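# Press the gauge pin on the magnet-marked post

## Task

Find which of the checking fixture's four posts has the yellow magnet on it. Press that post's gauge pin fully home and keep it there for at least one second; after that the spring is allowed to push it back out. Do not disturb the pins of the other three posts, and do not move the magnet.

## Robot and tools

Robot: two UR20 arms, left_arm and right_arm, each ending in a Robotiq 2F-85 two-finger gripper with a camera on the wrist (cam_left_wrist and cam_right_wrist, both 896x504). A camera block sticks out about 10 cm from the last joint axis toward the gripper's +x side and turns with the hand.

Frames. Scene frame: origin at table-top height halfway between the nominal bases, +z up, +x out over the table, left_arm toward +y (this has nothing to do with image left or right). Calibrated bases: left_arm at (+0.060, +0.928, 0) m, quat_wxyz (+1.000, 0, 0, -0.018); right_arm at (-0.064, -0.817, 0) m, quat_wxyz (+1.000, 0, 0, -0.007); both have z up. Every hand pose, velocity and Hand target in a result is given in that arm's own base frame. Motion offsets, however, run along the current Hand target's own axes. On the gripper, the fingers point along +z and open and close along y. end_effector_position is the spot between the pads when closed; closed fingertips reach about 19 mm past it, open ones about 6 mm. Reported poses may be off by a few centimetres, more at long reach.

The 18-number row (used by execute_actions and move): left_arm dx, dy, dz, rx, ry, rz, gripper position, force_limit, speed, then the same nine for right_arm. Always all 18, each in [-1, 1], even if one arm stays put. The six pose numbers are an offset, not a pose: they are measured from that arm's Hand target at the start of the action or move, along its own axes; 1.0 stands for 0.6 m or 180 degrees, and rx, ry, rz form a single rotation vector. Sending six zeros re-commands the existing Hand target (useful to end a press or make a lagging arm catch up). Gripper position: +1 fully open (85 mm), about -0.8 pads touch, -1 closes until blocked. force_limit and speed also run -1 to +1 (finger speed roughly 20, 85, 150 mm/s at -1, 0, +1); both begin at +1. To leave a gripper unchanged, repeat the three numbers you last sent, since 0 is itself a command.

execute_actions(actions, cameras): actions is a list of actions; each action is a table of 1 to 15 rows, one row per 1/30 s step; a short table keeps its last row until 15 steps (0.5 s) are used. All rows of one action are counted from the same start pose, and each new action starts from the then-current Hand target, so repeating an offset keeps moving. An empty list just reports state and images. cameras chooses images: omitted/null/["all"] gives both, [] none.

move(target, speed, blend, stop_force, zero, blocking, cameras): straight-line path toward one row, or up to 15 rows, all offsets taken from the Hand targets at the move's start. speed in m/s, 0.002 to 4.2, default 0.25 (turns at up to twice that in rad/s); one value or one per target. blend in metres rounds corners in a list. stop_force in N, 6 to 120, shared by both arms: an arm's path ends once its wrist sensor feels that much push against its travel (or 200 N in any direction); not reliable while the hand is rotating, and it may miss light loose objects. zero (default true) re-zeros moving arms first. blocking=false returns after about 0.5 s but cannot be combined with stop_force. A move caps at 10 s, ignores obstacles and the other arm, and the hand trails its path, more at speed. Avoid paths passing near an arm's own base.

wait(seconds 0 to 10) lets time pass under held commands. stop brakes a running move. zoom_image(camera, region [x0, y0, x1, y1] in pixels, at most 504x504) enlarges part of the latest image. zero_wrist_force(arm) tares that arm's sensor. read_manual gives licence texts. finished_scene(scene 1 to 3) ends the scene for good; call it only once the pin has been held in.

Reading results: Hand target is the last commanded pose after clipping (orientation is limited to 32 degrees from the measured one each step); the hand often rests a bit short of it, and only a new command closes the gap. A move line reports the ending: done, off_target, moving, held, fault, plus limits such as paced or held. object_status: 0 moving, 1 blocked while opening, 2 blocked while closing (grip), 3 reached the target or closed fully. position_measured is in counts: 3 open, about 78 = 60 mm, 130 = 40 mm, 180 = 20 mm, 230 pads touching. Wrist force and torque are in the hand's own axes, force from the surface into the arm; a third line shows the peak since last shown. Joint velocities "within noise" means the arm is still. Joint torques include gravity and are not pure contact.

Cautions: the arm is very stiff, so aim only slightly past a firm contact and approach slowly with stop_force; to release pressure, command a target back past the hand. Net force near 150 N (plus or minus 25) or a joint torque at its limit (wrist joints 98.4 N m) triggers a 10 s fault stop. Keep the two arms apart; a hard contact between them can fail the scene, and a gripper must not squeeze the other arm's fingers. Anything ending up off the table fails the task. Motors heat when stretched or pushing; a MOTOR HOT line appears at 70 °C and the arm brakes at 85 °C for 30 to 60 s. While you think, the simulation keeps running.

Each tool is called as name(argument=value, ...) on one line, values as JSON.

## Session

execute_actions(actions=[])

Scene clock: 0.00 s.
left_arm: end_effector_position=(+0.6452, +0.5338, +0.3687) position_measured=3 object_status=3 end_effector_quat_wxyz=(+0.054, +0.895, -0.431, +0.101) | right_arm: end_effector_position=(+1.0094, -0.4085, +0.1239) position_measured=3 object_status=3 end_effector_quat_wxyz=(+0.497, -0.362, -0.574, -0.541)
Joint positions: left_arm=[0.541 -1.507 2.094 -2.179 -1.799 -1.706] | right_arm=[2.693 -2.576 -1.22 -2.623 2.507 -0.374]
Joint velocities: within noise
Joint torques (N m): no reading
Motor temperatures (°C): left_arm=[24 36 26 39 35 34] | right_arm=[29 36 36 38 34 39]
Wrist force (N): no reading
Wrist torque (N m): no reading
Wrist force, peak (N): no reading
Hand target: left_arm +0.6452, +0.5338, +0.3687; +0.054, +0.895, -0.431, +0.101 | right_arm +1.0094, -0.4085, +0.1239; +0.497, -0.362, -0.574, -0.541
Tool commands: left_gripper/position=+1.0 left_gripper/force_limit=+1.0 left_gripper/speed=+1.0 right_gripper/position=+1.0 right_gripper/force_limit=+1.0 right_gripper/speed=+1.0

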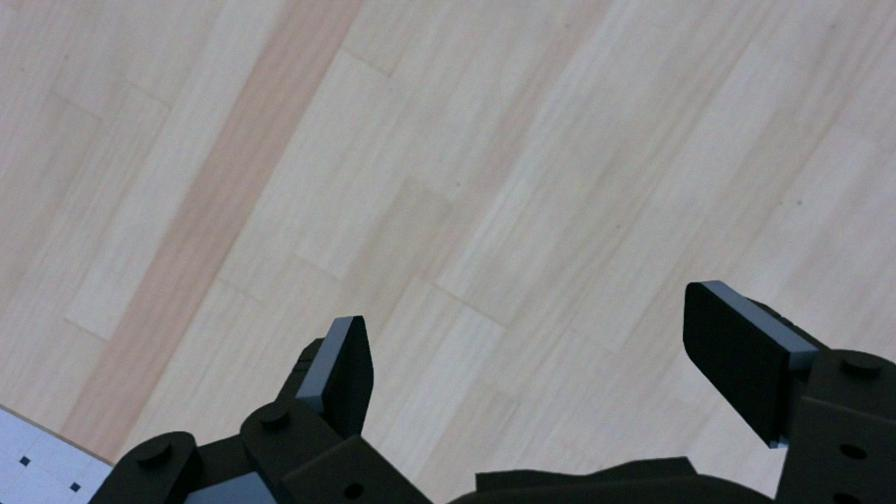

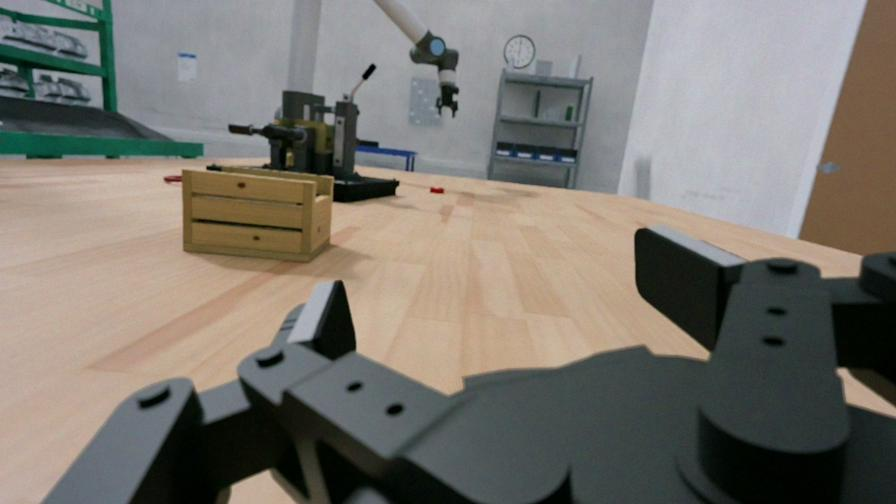

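zoom_image(camera="cam_right_wrist", region=[150, 40, 480, 280])

zoom_image(camera="cam_left_wrist", region=[0, 380, 200, 504])

Scaled by 1.527 from the camera's 896x504 image, which has a finer 1280x720 frame.

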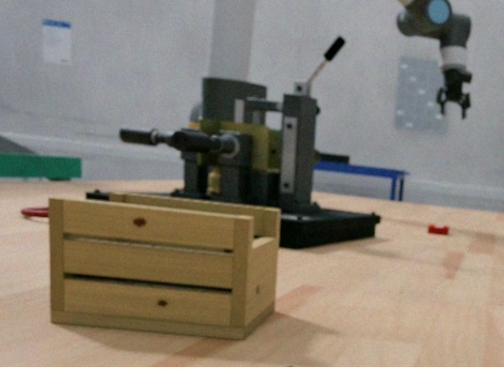

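Scaled by 2.520 from the camera's 896x504 image, which has a finer 1280x720 frame.

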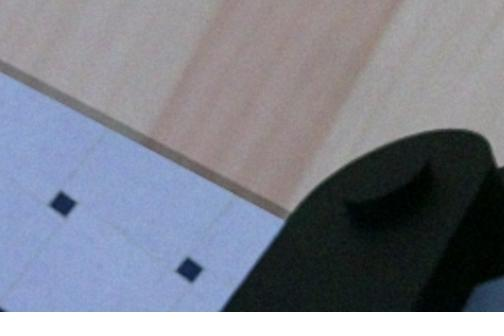

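move(target=[0,0,0,0,0,0,1,1,1,0.482,-0.14,0.932,0,-0.1,0,1,1,1], speed=0.4)

Scene clock: 4.63 s.
left_arm: end_effector_position=(+0.6452, +0.5338, +0.3687) position_measured=3 object_status=3 end_effector_quat_wxyz=(+0.054, +0.895, -0.431, +0.101) | right_arm: end_effector_position=(+0.7587, +0.0913, +0.4251) position_measured=3 object_status=3 end_effector_quat_wxyz=(-0.402, +0.442, +0.644, +0.478)
Joint positions: left_arm=[0.541 -1.507 2.094 -2.179 -1.799 -1.706] | right_arm=[3.098 -1.732 -2.172 -1.365 2.878 0.727]
Joint velocities: within noise
Joint torques (N m): left_arm=[3.46 -101.99 -97.65 -10.74 -0.96 0.42] | right_arm=[22.67 118.34 65.4 14.54 -0.25 5.23]
Motor temperatures (°C): left_arm=[24 36 26 39 35 34] | right_arm=[29 36 36 38 34 39]
Wrist force (N): left_arm=[-0.1 -0.3 -0.3] | right_arm=[-0.5 1.8 0.6]
Wrist torque (N m): left_arm=[-0.05 0.01 0.00] | right_arm=[0.63 0.31 0.02]
Wrist force, peak (N): left_arm=[0.5 -0.6 0.0] | right_arm=[1.6 0.2 4.7]
Hand target: left_arm +0.6452, +0.5338, +0.3687; +0.054, +0.895, -0.431, +0.101 | right_arm +0.7587, +0.0914, +0.4251; -0.402, +0.442, +0.644, +0.478
Off the commanded pose: left_arm 0.000 m, 0 deg | right_arm 0.000 m, 0 deg.
move: done
camera_calibration:
cam_right_wrist: T_world_to_cam=[[0.991618, 0.0518852, 0.118325, -0.790666], [0.128694, -0.477759, -0.869013, 0.324895], [0.0114421, 0.876957, -0.480432, 0.243411], [0, 0, 0, 1]] pos_world=[0.739442, -0.0172156, 0.492836]

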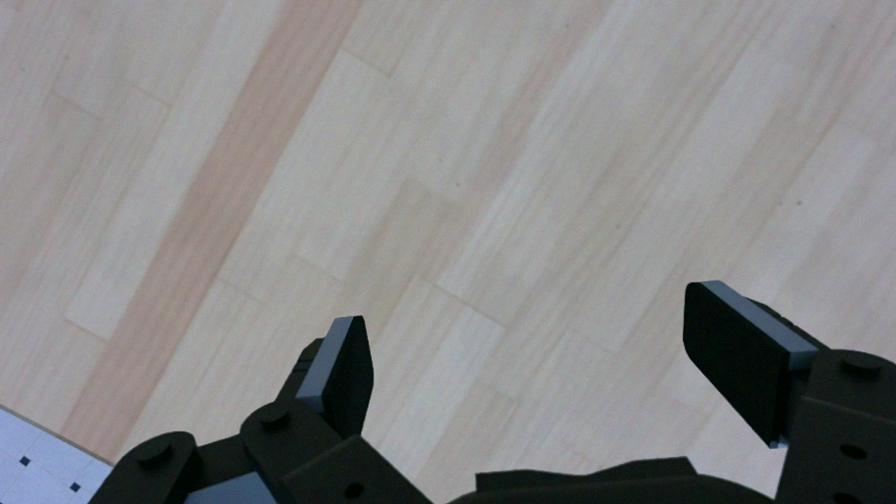

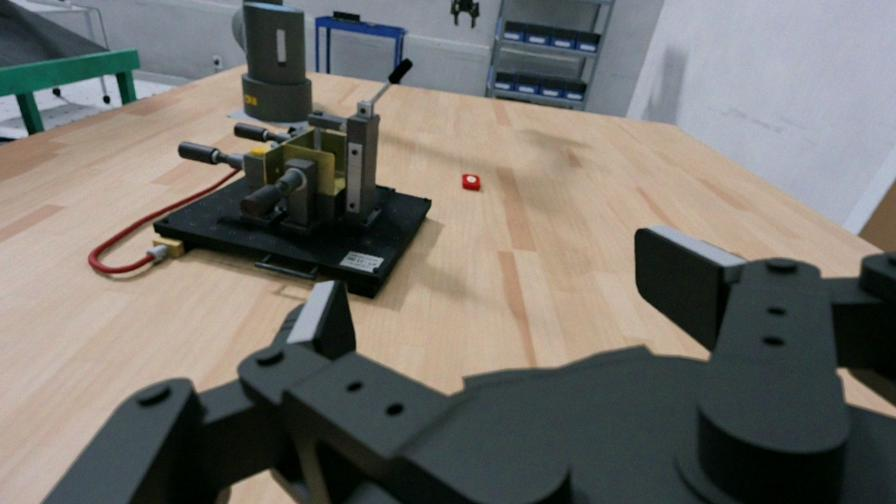

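zoom_image(camera="cam_right_wrist", region=[140, 40, 460, 310])

Scaled by 1.575 from the camera's 896x504 image, which has a finer 1280x720 frame.

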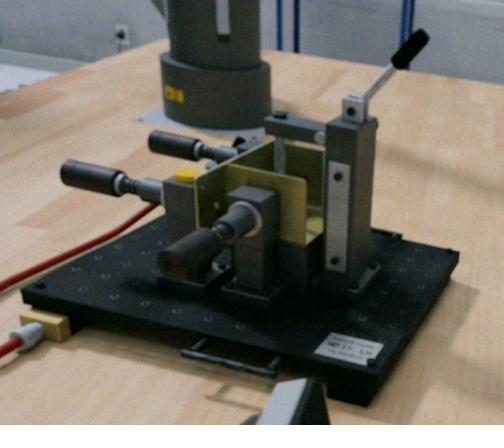

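move(target=[0,0,0,0,0,0,1,1,1,0.4,-0.108,0.73,0.018,-0.215,0.05,-1,1,-0.5], speed=0.4, cameras=["cam_right_wrist"])

Scene clock: 8.43 s.
left_arm: end_effector_position=(+0.6452, +0.5338, +0.3687) position_measured=3 object_status=3 end_effector_quat_wxyz=(+0.054, +0.895, -0.431, +0.101) | right_arm: end_effector_position=(+0.5863, +0.5511, +0.5370) position_measured=231 object_status=3 end_effector_quat_wxyz=(-0.213, +0.612, +0.718, +0.254)
Joint positions: left_arm=[0.541 -1.507 2.094 -2.179 -1.799 -1.706] | right_arm=[3.97 -1.434 -2.244 -0.497 2.004 2.362]
Joint velocities: within noise
Joint torques (N m): left_arm=[6.99 -100.26 -99.31 -11.28 -0.65 1.75] | right_arm=[22.53 27.64 103.49 8.89 -3.57 4.3]
Motor temperatures (°C): left_arm=[24 36 26 39 35 34] | right_arm=[29 36 36 38 34 39]
Wrist force (N): left_arm=[0.0 -0.3 0.0] | right_arm=[-0.3 2.4 1.3]
Wrist torque (N m): left_arm=[-0.06 0.01 0.00] | right_arm=[1.18 0.23 0.01]
Wrist force, peak (N): left_arm=[0.0 -0.5 -0.5] | right_arm=[4.9 1.6 3.2]
Hand target: left_arm +0.6452, +0.5338, +0.3687; +0.054, +0.895, -0.431, +0.101 | right_arm +0.5863, +0.5512, +0.5369; -0.213, +0.612, +0.718, +0.254
Off the commanded pose: left_arm 0.000 m, 0 deg | right_arm 0.000 m, 0 deg.
move: done
camera_calibration:
cam_right_wrist: T_world_to_cam=[[0.997159, -0.0502996, 0.0560763, -0.570354], [-0.0253759, -0.925194, -0.378646, 0.737555], [0.0709272, 0.376147, -0.923841, 0.375143], [0, 0, 0, 1]] pos_world=[0.560842, 0.512584, 0.657828]
Images, in order (width x height): cam_right_wrist 896x504.

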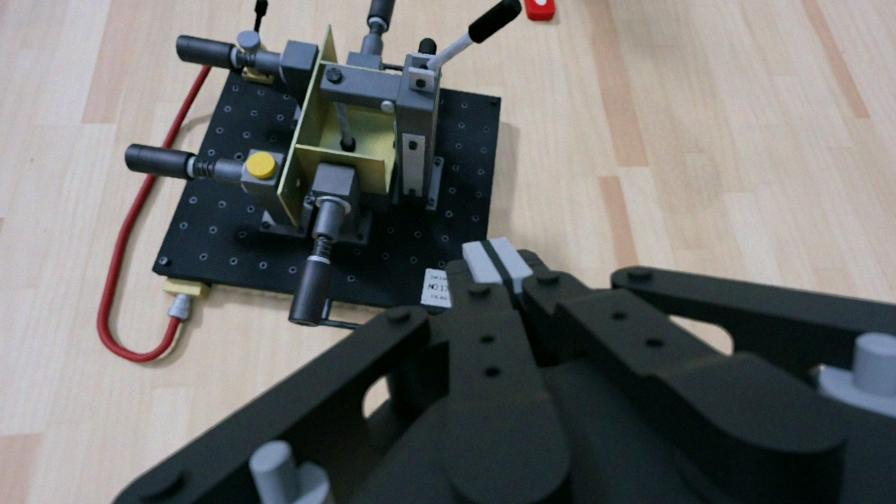

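zoom_image(camera="cam_right_wrist", region=[110, 70, 330, 240])

Scaled by 2.291 from the camera's 896x504 image, which has a finer 1280x720 frame.

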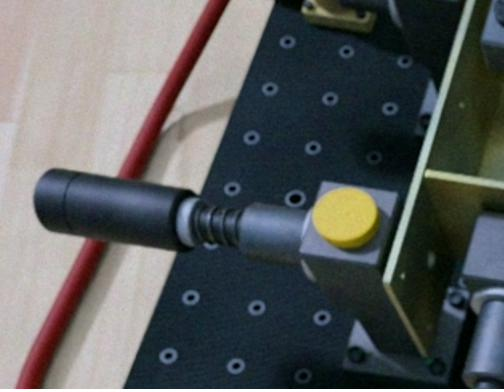

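move(target=[0,0,0,0,0,0,1,1,1,0.349,-0.614,0.4865,-0.1778,-0.1763,0.5822,-1,1,-0.5], speed=0.35, cameras=["cam_right_wrist"])

Scene clock: 14.37 s.
left_arm: end_effector_position=(+0.6452, +0.5338, +0.3687) position_measured=3 object_status=3 end_effector_quat_wxyz=(+0.054, +0.895, -0.431, +0.101) | right_arm: end_effector_position=(+0.1906, +0.8503, +0.4004) position_measured=231 object_status=3 end_effector_quat_wxyz=(+0.000, +0.996, -0.091, +0.000)
Joint positions: left_arm=[0.541 -1.507 2.094 -2.179 -1.799 -1.706] | right_arm=[4.725 -1.634 -2.024 -1.054 1.571 4.907]
Joint velocities: within noise
Joint torques (N m): left_arm=[3.79 -113.04 -106.39 -12.3 -1.21 1.72] | right_arm=[20.57 73.02 106.84 4.95 5.02 5.46]
Motor temperatures (°C): left_arm=[24 36 26 39 35 34] | right_arm=[29 36 36 37 34 39]
Wrist force (N): left_arm=[0.1 -0.3 0.0] | right_arm=[-1.1 3.5 1.4]
Wrist torque (N m): left_arm=[-0.06 -0.02 0.00] | right_arm=[1.65 0.34 -0.48]
Wrist force, peak (N): left_arm=[0.2 -0.6 -0.3] | right_arm=[-1.5 4.3 0.1]
Hand target: left_arm +0.6452, +0.5338, +0.3687; +0.054, +0.895, -0.431, +0.101 | right_arm +0.1906, +0.8503, +0.4003; +0.000, +0.996, -0.091, +0.000
Off the commanded pose: left_arm 0.000 m, 0 deg | right_arm 0.000 m, 0 deg.
move: done
camera_calibration:
cam_right_wrist: T_world_to_cam=[[-0.339462, -0.938023, 0.0698375, 0.851064], [-0.894558, 0.344897, 0.284275, -0.227007], [-0.290743, 0.034027, -0.956196, 0.537297], [0, 0, 0, 1]] pos_world=[0.242049, 0.85833, 0.518858]
Images, in order (width x height): cam_right_wrist 896x504.

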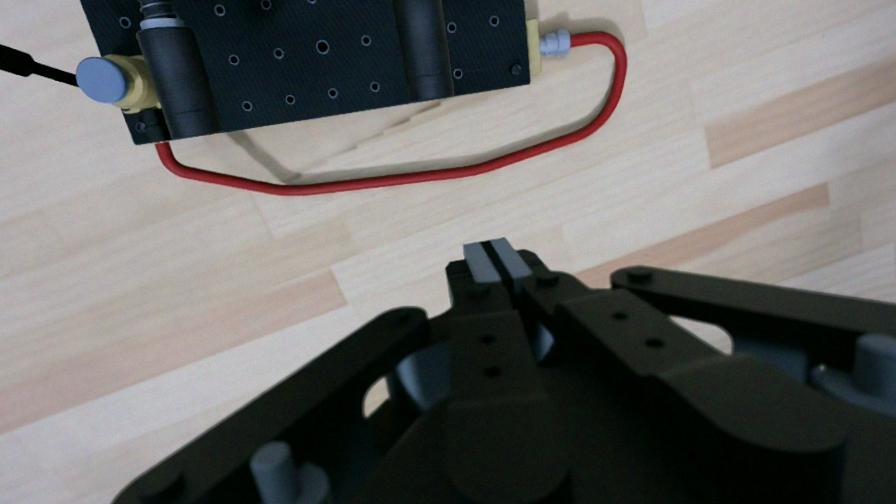

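move(target=[0,0,0,0,0,0,1,1,1,0.11,0,0,0,0,0.0083,-1,1,-0.5], speed=0.2, cameras=["cam_right_wrist"])

Scene clock: 15.80 s.
left_arm: end_effector_position=(+0.6452, +0.5338, +0.3687) position_measured=3 object_status=3 end_effector_quat_wxyz=(+0.054, +0.895, -0.431, +0.101) | right_arm: end_effector_position=(+0.2553, +0.8384, +0.4003) position_measured=231 object_status=3 end_effector_quat_wxyz=(+0.000, +0.995, -0.104, +0.000)
Joint positions: left_arm=[0.541 -1.507 2.094 -2.179 -1.799 -1.706] | right_arm=[4.648 -1.64 -2.017 -1.055 1.571 4.857]
Joint velocities: within noise
Joint torques (N m): left_arm=[6.94 -108.28 -106.42 -12.96 -1.17 1.67] | right_arm=[-31.06 76.81 107 5.92 0.4 -6.72]
Motor temperatures (°C): left_arm=[24 36 26 39 35 34] | right_arm=[29 36 36 37 34 39]
Wrist force (N): left_arm=[0.4 -0.3 0.2] | right_arm=[-1.5 3.8 1.8]
Wrist torque (N m): left_arm=[-0.04 -0.07 0.00] | right_arm=[1.62 0.40 -0.43]
Wrist force, peak (N): left_arm=[-0.5 -0.4 0.3] | right_arm=[-3.4 3.0 1.9]
Hand target: left_arm +0.6452, +0.5338, +0.3687; +0.054, +0.895, -0.431, +0.101 | right_arm +0.2555, +0.8384, +0.4003; +0.000, +0.995, -0.104, +0.000
Off the commanded pose: left_arm 0.000 m, 0 deg | right_arm 0.000 m, 0 deg.
move: done
camera_calibration:
cam_right_wrist: T_world_to_cam=[[-0.363827, -0.928841, 0.0698907, 0.860284], [-0.885242, 0.368141, 0.284285, -0.186943], [-0.289785, 0.0415605, -0.956189, 0.549932], [0, 0, 0, 1]] pos_world=[0.306867, 0.845033, 0.518858]
Images, in order (width x height): cam_right_wrist 896x504.

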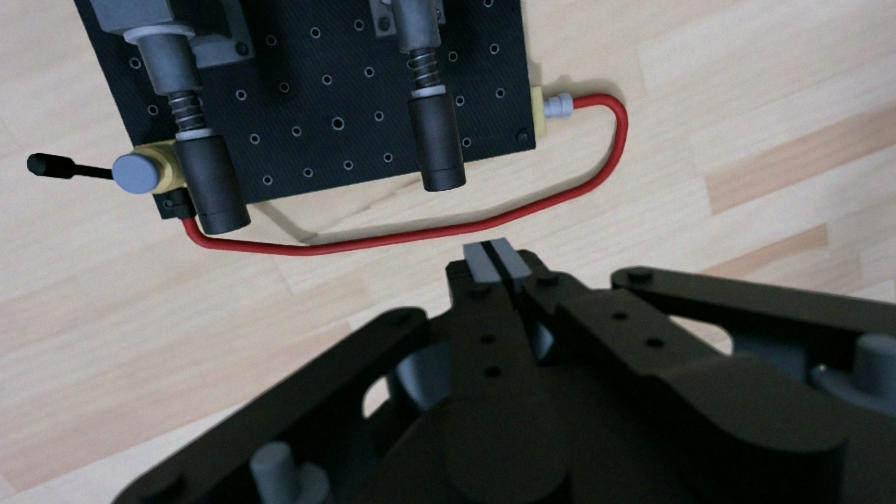

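move(target=[[0,0,0,0,0,0,1,1,1,-0.0693,-0.0033,0.1,0,0,0,-1,1,-0.5],[0,0,0,0,0,0,1,1,1,-0.0693,-0.0033,0.4005,0,0,0,-1,1,-0.5]], speed=0.2, blend=0.03, cameras=["cam_right_wrist"])

Scene clock: 19.17 s.
left_arm: end_effector_position=(+0.6452, +0.5338, +0.3687) position_measured=3 object_status=3 end_effector_quat_wxyz=(+0.054, +0.895, -0.431, +0.101) | right_arm: end_effector_position=(+0.2152, +0.8491, +0.1602) position_measured=231 object_status=3 end_effector_quat_wxyz=(+0.000, +0.995, -0.104, +0.000)
Joint positions: left_arm=[0.541 -1.507 2.094 -2.179 -1.799 -1.706] | right_arm=[4.696 -1.849 -2.187 -0.676 1.571 4.904]
Joint velocities: within noise
Joint torques (N m): left_arm=[0.79 -114.25 -106.68 -12.23 -0.58 1.38] | right_arm=[-12.02 103.46 58.84 15.51 -4.34 -3.83]
Motor temperatures (°C): left_arm=[24 36 26 39 35 34] | right_arm=[29 36 36 37 34 39]
Wrist force (N): left_arm=[0.1 -0.4 -0.2] | right_arm=[-1.2 3.5 1.8]
Wrist torque (N m): left_arm=[-0.06 -0.01 0.00] | right_arm=[1.93 0.38 -0.43]
Wrist force, peak (N): left_arm=[-0.1 -0.7 -0.2] | right_arm=[-1.7 3.7 4.1]
Hand target: left_arm +0.6452, +0.5338, +0.3687; +0.054, +0.895, -0.431, +0.101 | right_arm +0.2152, +0.8491, +0.1600; +0.000, +0.995, -0.104, +0.000
Off the commanded pose: left_arm 0.000 m, 0 deg | right_arm 0.000 m, 0 deg.
move: done
camera_calibration:
cam_right_wrist: T_world_to_cam=[[-0.363919, -0.928806, 0.0698713, 0.872414], [-0.885166, 0.368217, 0.284425, -0.158249], [-0.289903, 0.04166, -0.956149, 0.308221], [0, 0, 0, 1]] pos_world=[0.266767, 0.855733, 0.278758]
Images, in order (width x height): cam_right_wrist 896x504.

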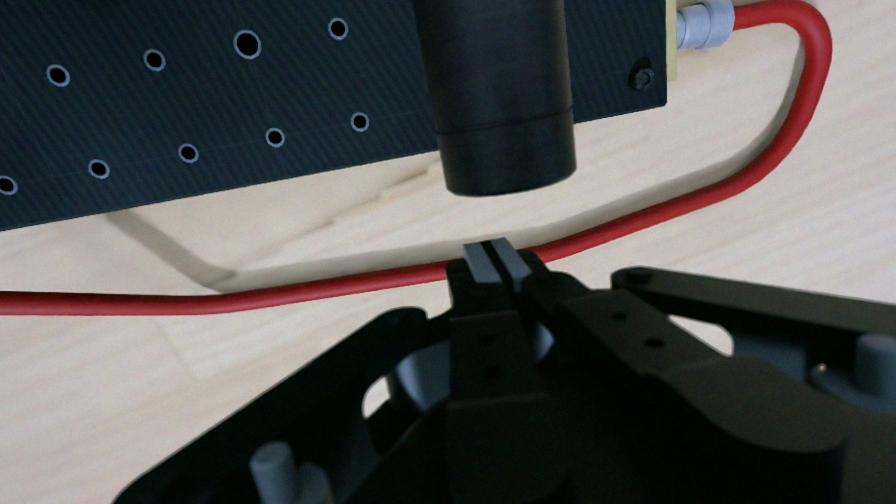

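move(target=[0,0,0,0,0,0,1,1,1,0.06,0.005,0,0,0,0,-1,1,-0.5], speed=0.02, stop_force=6, cameras=["cam_right_wrist"])

Scene clock: 22.23 s.
left_arm: end_effector_position=(+0.6452, +0.5338, +0.3687) position_measured=3 object_status=3 end_effector_quat_wxyz=(+0.054, +0.895, -0.431, +0.101) | right_arm: end_effector_position=(+0.2337, +0.8435, +0.1601) position_measured=231 object_status=3 end_effector_quat_wxyz=(+0.000, +0.995, -0.104, +0.000)
Joint positions: left_arm=[0.541 -1.507 2.094 -2.179 -1.799 -1.706] | right_arm=[4.674 -1.849 -2.188 -0.675 1.571 4.882]
Joint velocities: within noise
Joint torques (N m): left_arm=[5.02 -110.25 -107.68 -12.48 -0.75 1.35] | right_arm=[23.2 114.3 72.94 10.12 -4.26 4.99]
Motor temperatures (°C): left_arm=[24 36 26 39 35 34] | right_arm=[29 36 36 37 34 39]
Wrist force (N): left_arm=[0.3 -0.5 0.0] | right_arm=[-1.9 3.9 1.8]
Wrist torque (N m): left_arm=[-0.08 -0.05 0.00] | right_arm=[1.92 0.39 -0.41]
Wrist force, peak (N): left_arm=[0.1 -0.6 -0.2] | right_arm=[-8.5 4.0 1.3]
Hand target: left_arm +0.6452, +0.5338, +0.3687; +0.054, +0.895, -0.431, +0.101 | right_arm +0.2337, +0.8435, +0.1600; +0.000, +0.995, -0.104, +0.000 (not the last commanded pose)
Off the commanded pose: left_arm 0.000 m, 0 deg | right_arm 0.017 m, 0 deg.
move: contact (right_arm)
camera_calibration:
cam_right_wrist: T_world_to_cam=[[-0.363898, -0.928808, 0.0699622, 0.873929], [-0.885174, 0.368225, 0.284389, -0.139748], [-0.289905, 0.04156, -0.956153, 0.313713], [0, 0, 0, 1]] pos_world=[0.285267, 0.850133, 0.278558]
Images, in order (width x height): cam_right_wrist 896x504.

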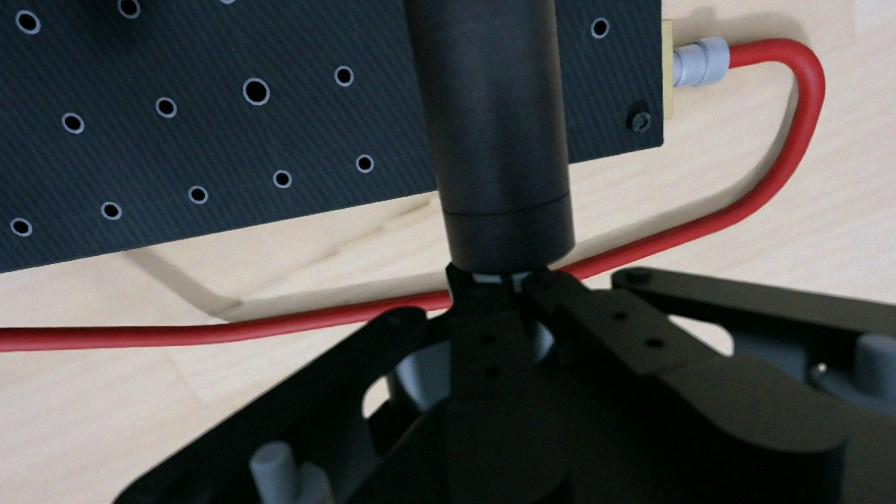

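move(target=[0,0,0,0,0,0,1,1,1,0.02,0,0,0,0,0,-1,1,-0.5], speed=0.02, stop_force=40, cameras=["cam_right_wrist"])

Scene clock: 23.93 s.
left_arm: end_effector_position=(+0.6452, +0.5338, +0.3687) position_measured=3 object_status=3 end_effector_quat_wxyz=(+0.054, +0.895, -0.431, +0.101) | right_arm: end_effector_position=(+0.2455, +0.8410, +0.1600) position_measured=231 object_status=3 end_effector_quat_wxyz=(+0.000, +0.995, -0.104, +0.000)
Joint positions: left_arm=[0.541 -1.507 2.094 -2.179 -1.799 -1.706] | right_arm=[4.66 -1.85 -2.187 -0.676 1.571 4.869]
Joint velocities: within noise
Joint torques (N m): left_arm=[2.08 -110.58 -108.36 -12.09 -0.22 1.56] | right_arm=[-25.32 99.46 75.07 5.67 -3.2 -6.11]
Motor temperatures (°C): left_arm=[24 36 26 39 35 34] | right_arm=[29 36 36 37 34 39]
Wrist force (N): left_arm=[0.0 0.0 -0.2] | right_arm=[-12.3 2.1 0.8]
Wrist torque (N m): left_arm=[0.00 0.01 0.00] | right_arm=[1.95 0.55 -0.48]
Wrist force, peak (N): left_arm=[-0.2 -0.6 0.0] | right_arm=[-12.5 1.8 1.1]
Hand target: left_arm +0.6452, +0.5338, +0.3687; +0.054, +0.895, -0.431, +0.101 | right_arm +0.2455, +0.8410, +0.1600; +0.000, +0.995, -0.104, +0.000
Off the commanded pose: left_arm 0.000 m, 0 deg | right_arm 0.000 m, 0 deg.
move: done
camera_calibration:
cam_right_wrist: T_world_to_cam=[[-0.363909, -0.928806, 0.0699186, 0.875916], [-0.885209, 0.368227, 0.284277, -0.128343], [-0.289784, 0.0415583, -0.956189, 0.317213], [0, 0, 0, 1]] pos_world=[0.297067, 0.847633, 0.278558]
Images, in order (width x height): cam_right_wrist 896x504.

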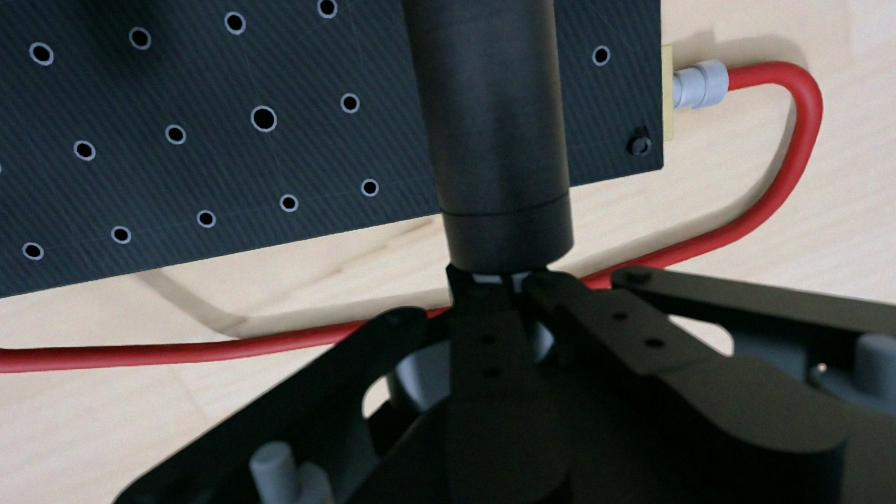

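move(target=[0,0,0,0,0,0,1,1,1,0.03,0,0,0,0,0,-1,1,-0.5], speed=0.015, stop_force=30, cameras=["cam_right_wrist"])

Scene clock: 25.90 s.
left_arm: end_effector_position=(+0.6452, +0.5338, +0.3687) position_measured=3 object_status=3 end_effector_quat_wxyz=(+0.054, +0.895, -0.431, +0.101) | right_arm: end_effector_position=(+0.2537, +0.8393, +0.1600) position_measured=231 object_status=3 end_effector_quat_wxyz=(+0.000, +0.995, -0.104, +0.000)
Joint positions: left_arm=[0.541 -1.507 2.094 -2.179 -1.799 -1.706] | right_arm=[4.65 -1.85 -2.186 -0.676 1.571 4.859]
Joint velocities: within noise
Joint torques (N m): left_arm=[5.58 -109.6 -110.16 -12.16 -1.03 1.07] | right_arm=[-15.97 127.64 49.92 9.64 -17.2 5.38]
Motor temperatures (°C): left_arm=[24 36 26 39 35 34] | right_arm=[29 36 36 37 34 39]
Wrist force (N): left_arm=[-0.2 -0.3 -0.1] | right_arm=[-43.1 5.3 -7.2]
Wrist torque (N m): left_arm=[-0.04 0.04 0.00] | right_arm=[2.03 0.82 -0.60]
Wrist force, peak (N): left_arm=[0.2 -0.5 -0.2] | right_arm=[-78.3 5.3 3.2]
Hand target: left_arm +0.6452, +0.5338, +0.3687; +0.054, +0.895, -0.431, +0.101 | right_arm +0.2537, +0.8393, +0.1600; +0.000, +0.995, -0.104, +0.000 (not the last commanded pose)
Off the commanded pose: left_arm 0.000 m, 0 deg | right_arm 0.010 m, 0 deg.
move: contact (right_arm)
camera_calibration:
cam_right_wrist: T_world_to_cam=[[-0.363909, -0.928806, 0.0699186, 0.877357], [-0.885209, 0.368227, 0.284277, -0.12037], [-0.289784, 0.0415583, -0.956189, 0.319689], [0, 0, 0, 1]] pos_world=[0.305367, 0.845933, 0.278558]
Images, in order (width x height): cam_right_wrist 896x504.

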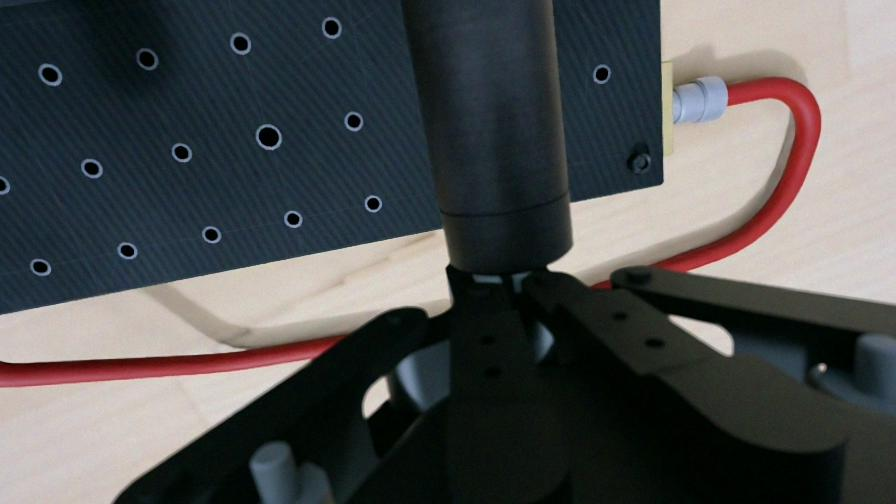

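wait(seconds=1.0, cameras=[])

move(target=[0,0,0,0,0,0,1,1,1,-0.08,0,0,0,0,0,-1,1,-0.5], speed=0.05, cameras=["cam_right_wrist"])

Scene clock: 27.20 s.
left_arm: end_effector_position=(+0.6452, +0.5338, +0.3687) position_measured=3 object_status=3 end_effector_quat_wxyz=(+0.054, +0.895, -0.431, +0.101) | right_arm: end_effector_position=(+0.2537, +0.8393, +0.1600) position_measured=231 object_status=3 end_effector_quat_wxyz=(+0.000, +0.995, -0.104, +0.000)
Joint positions: left_arm=[0.541 -1.507 2.094 -2.179 -1.799 -1.706] | right_arm=[4.65 -1.85 -2.186 -0.676 1.571 4.859]
Joint velocities: within noise
Joint torques (N m): left_arm=[3.13 -111.02 -106.35 -11.91 0.36 1.88] | right_arm=[-16.71 131.61 50.54 10.97 -11.15 5.17]
Motor temperatures (°C): left_arm=[24 36 26 39 35 34] | right_arm=[29 36 36 37 34 39]
Wrist force (N): left_arm=[0.1 -0.5 -0.1] | right_arm=[-42.4 3.2 -5.7]
Wrist torque (N m): left_arm=[-0.08 -0.01 0.00] | right_arm=[1.98 0.84 -0.62]
Wrist force, peak (N): left_arm=[0.0 -0.6 -0.2] | right_arm=[-43.1 5.3 -8.1]
Hand target: left_arm +0.6452, +0.5338, +0.3687; +0.054, +0.895, -0.431, +0.101 | right_arm +0.2537, +0.8393, +0.1600; +0.000, +0.995, -0.104, +0.000 (not the last commanded pose)
Tool commands: left_gripper/position=+1.0 left_gripper/force_limit=+1.0 left_gripper/speed=+1.0 right_gripper/position=-1.0 right_gripper/force_limit=+1.0 right_gripper/speed=-0.5
Off the commanded pose: left_arm 0.000 m, 0 deg | right_arm 0.010 m, 0 deg.
wait: 1.00 s; at rest from the start
No camera images: "cameras" was empty.

Scene clock: 28.53 s.
left_arm: end_effector_position=(+0.6452, +0.5338, +0.3687) position_measured=3 object_status=3 end_effector_quat_wxyz=(+0.054, +0.895, -0.431, +0.101) | right_arm: end_effector_position=(+0.2069, +0.8492, +0.1600) position_measured=231 object_status=3 end_effector_quat_wxyz=(+0.000, +0.995, -0.104, +0.000)
Joint positions: left_arm=[0.541 -1.507 2.094 -2.179 -1.799 -1.706] | right_arm=[4.705 -1.848 -2.19 -0.675 1.571 4.914]
Joint velocities: within noise
Joint torques (N m): left_arm=[4.26 -109.18 -104.56 -11.46 -0.51 1.6] | right_arm=[34.62 136.91 58.61 14.13 3.67 4.25]
Motor temperatures (°C): left_arm=[24 36 26 39 35 34] | right_arm=[29 36 36 37 34 39]
Wrist force (N): left_arm=[0.1 -0.4 -0.2] | right_arm=[-0.6 3.8 4.9]
Wrist torque (N m): left_arm=[-0.07 -0.02 0.00] | right_arm=[2.00 0.26 -0.43]
Wrist force, peak (N): left_arm=[-0.4 -0.4 -0.4] | right_arm=[-41.5 3.5 -5.5]
Hand target: left_arm +0.6452, +0.5338, +0.3687; +0.054, +0.895, -0.431, +0.101 | right_arm +0.2068, +0.8492, +0.1600; +0.000, +0.995, -0.104, +0.000
Off the commanded pose: left_arm 0.000 m, 0 deg | right_arm 0.000 m, 0 deg.
move: done
camera_calibration:
cam_right_wrist: T_world_to_cam=[[-0.36389, -0.928811, 0.0699595, 0.869473], [-0.885177, 0.368216, 0.28439, -0.165562], [-0.289905, 0.0415602, -0.956153, 0.305706], [0, 0, 0, 1]] pos_world=[0.258466, 0.855833, 0.278558]
Images, in order (width x height): cam_right_wrist 896x504.

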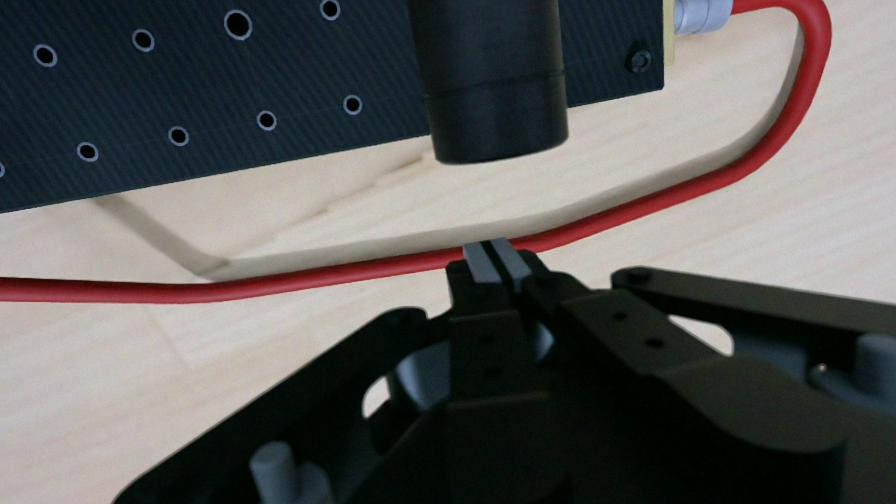

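finished_scene(scene=1)

The scene is finished: the task was done.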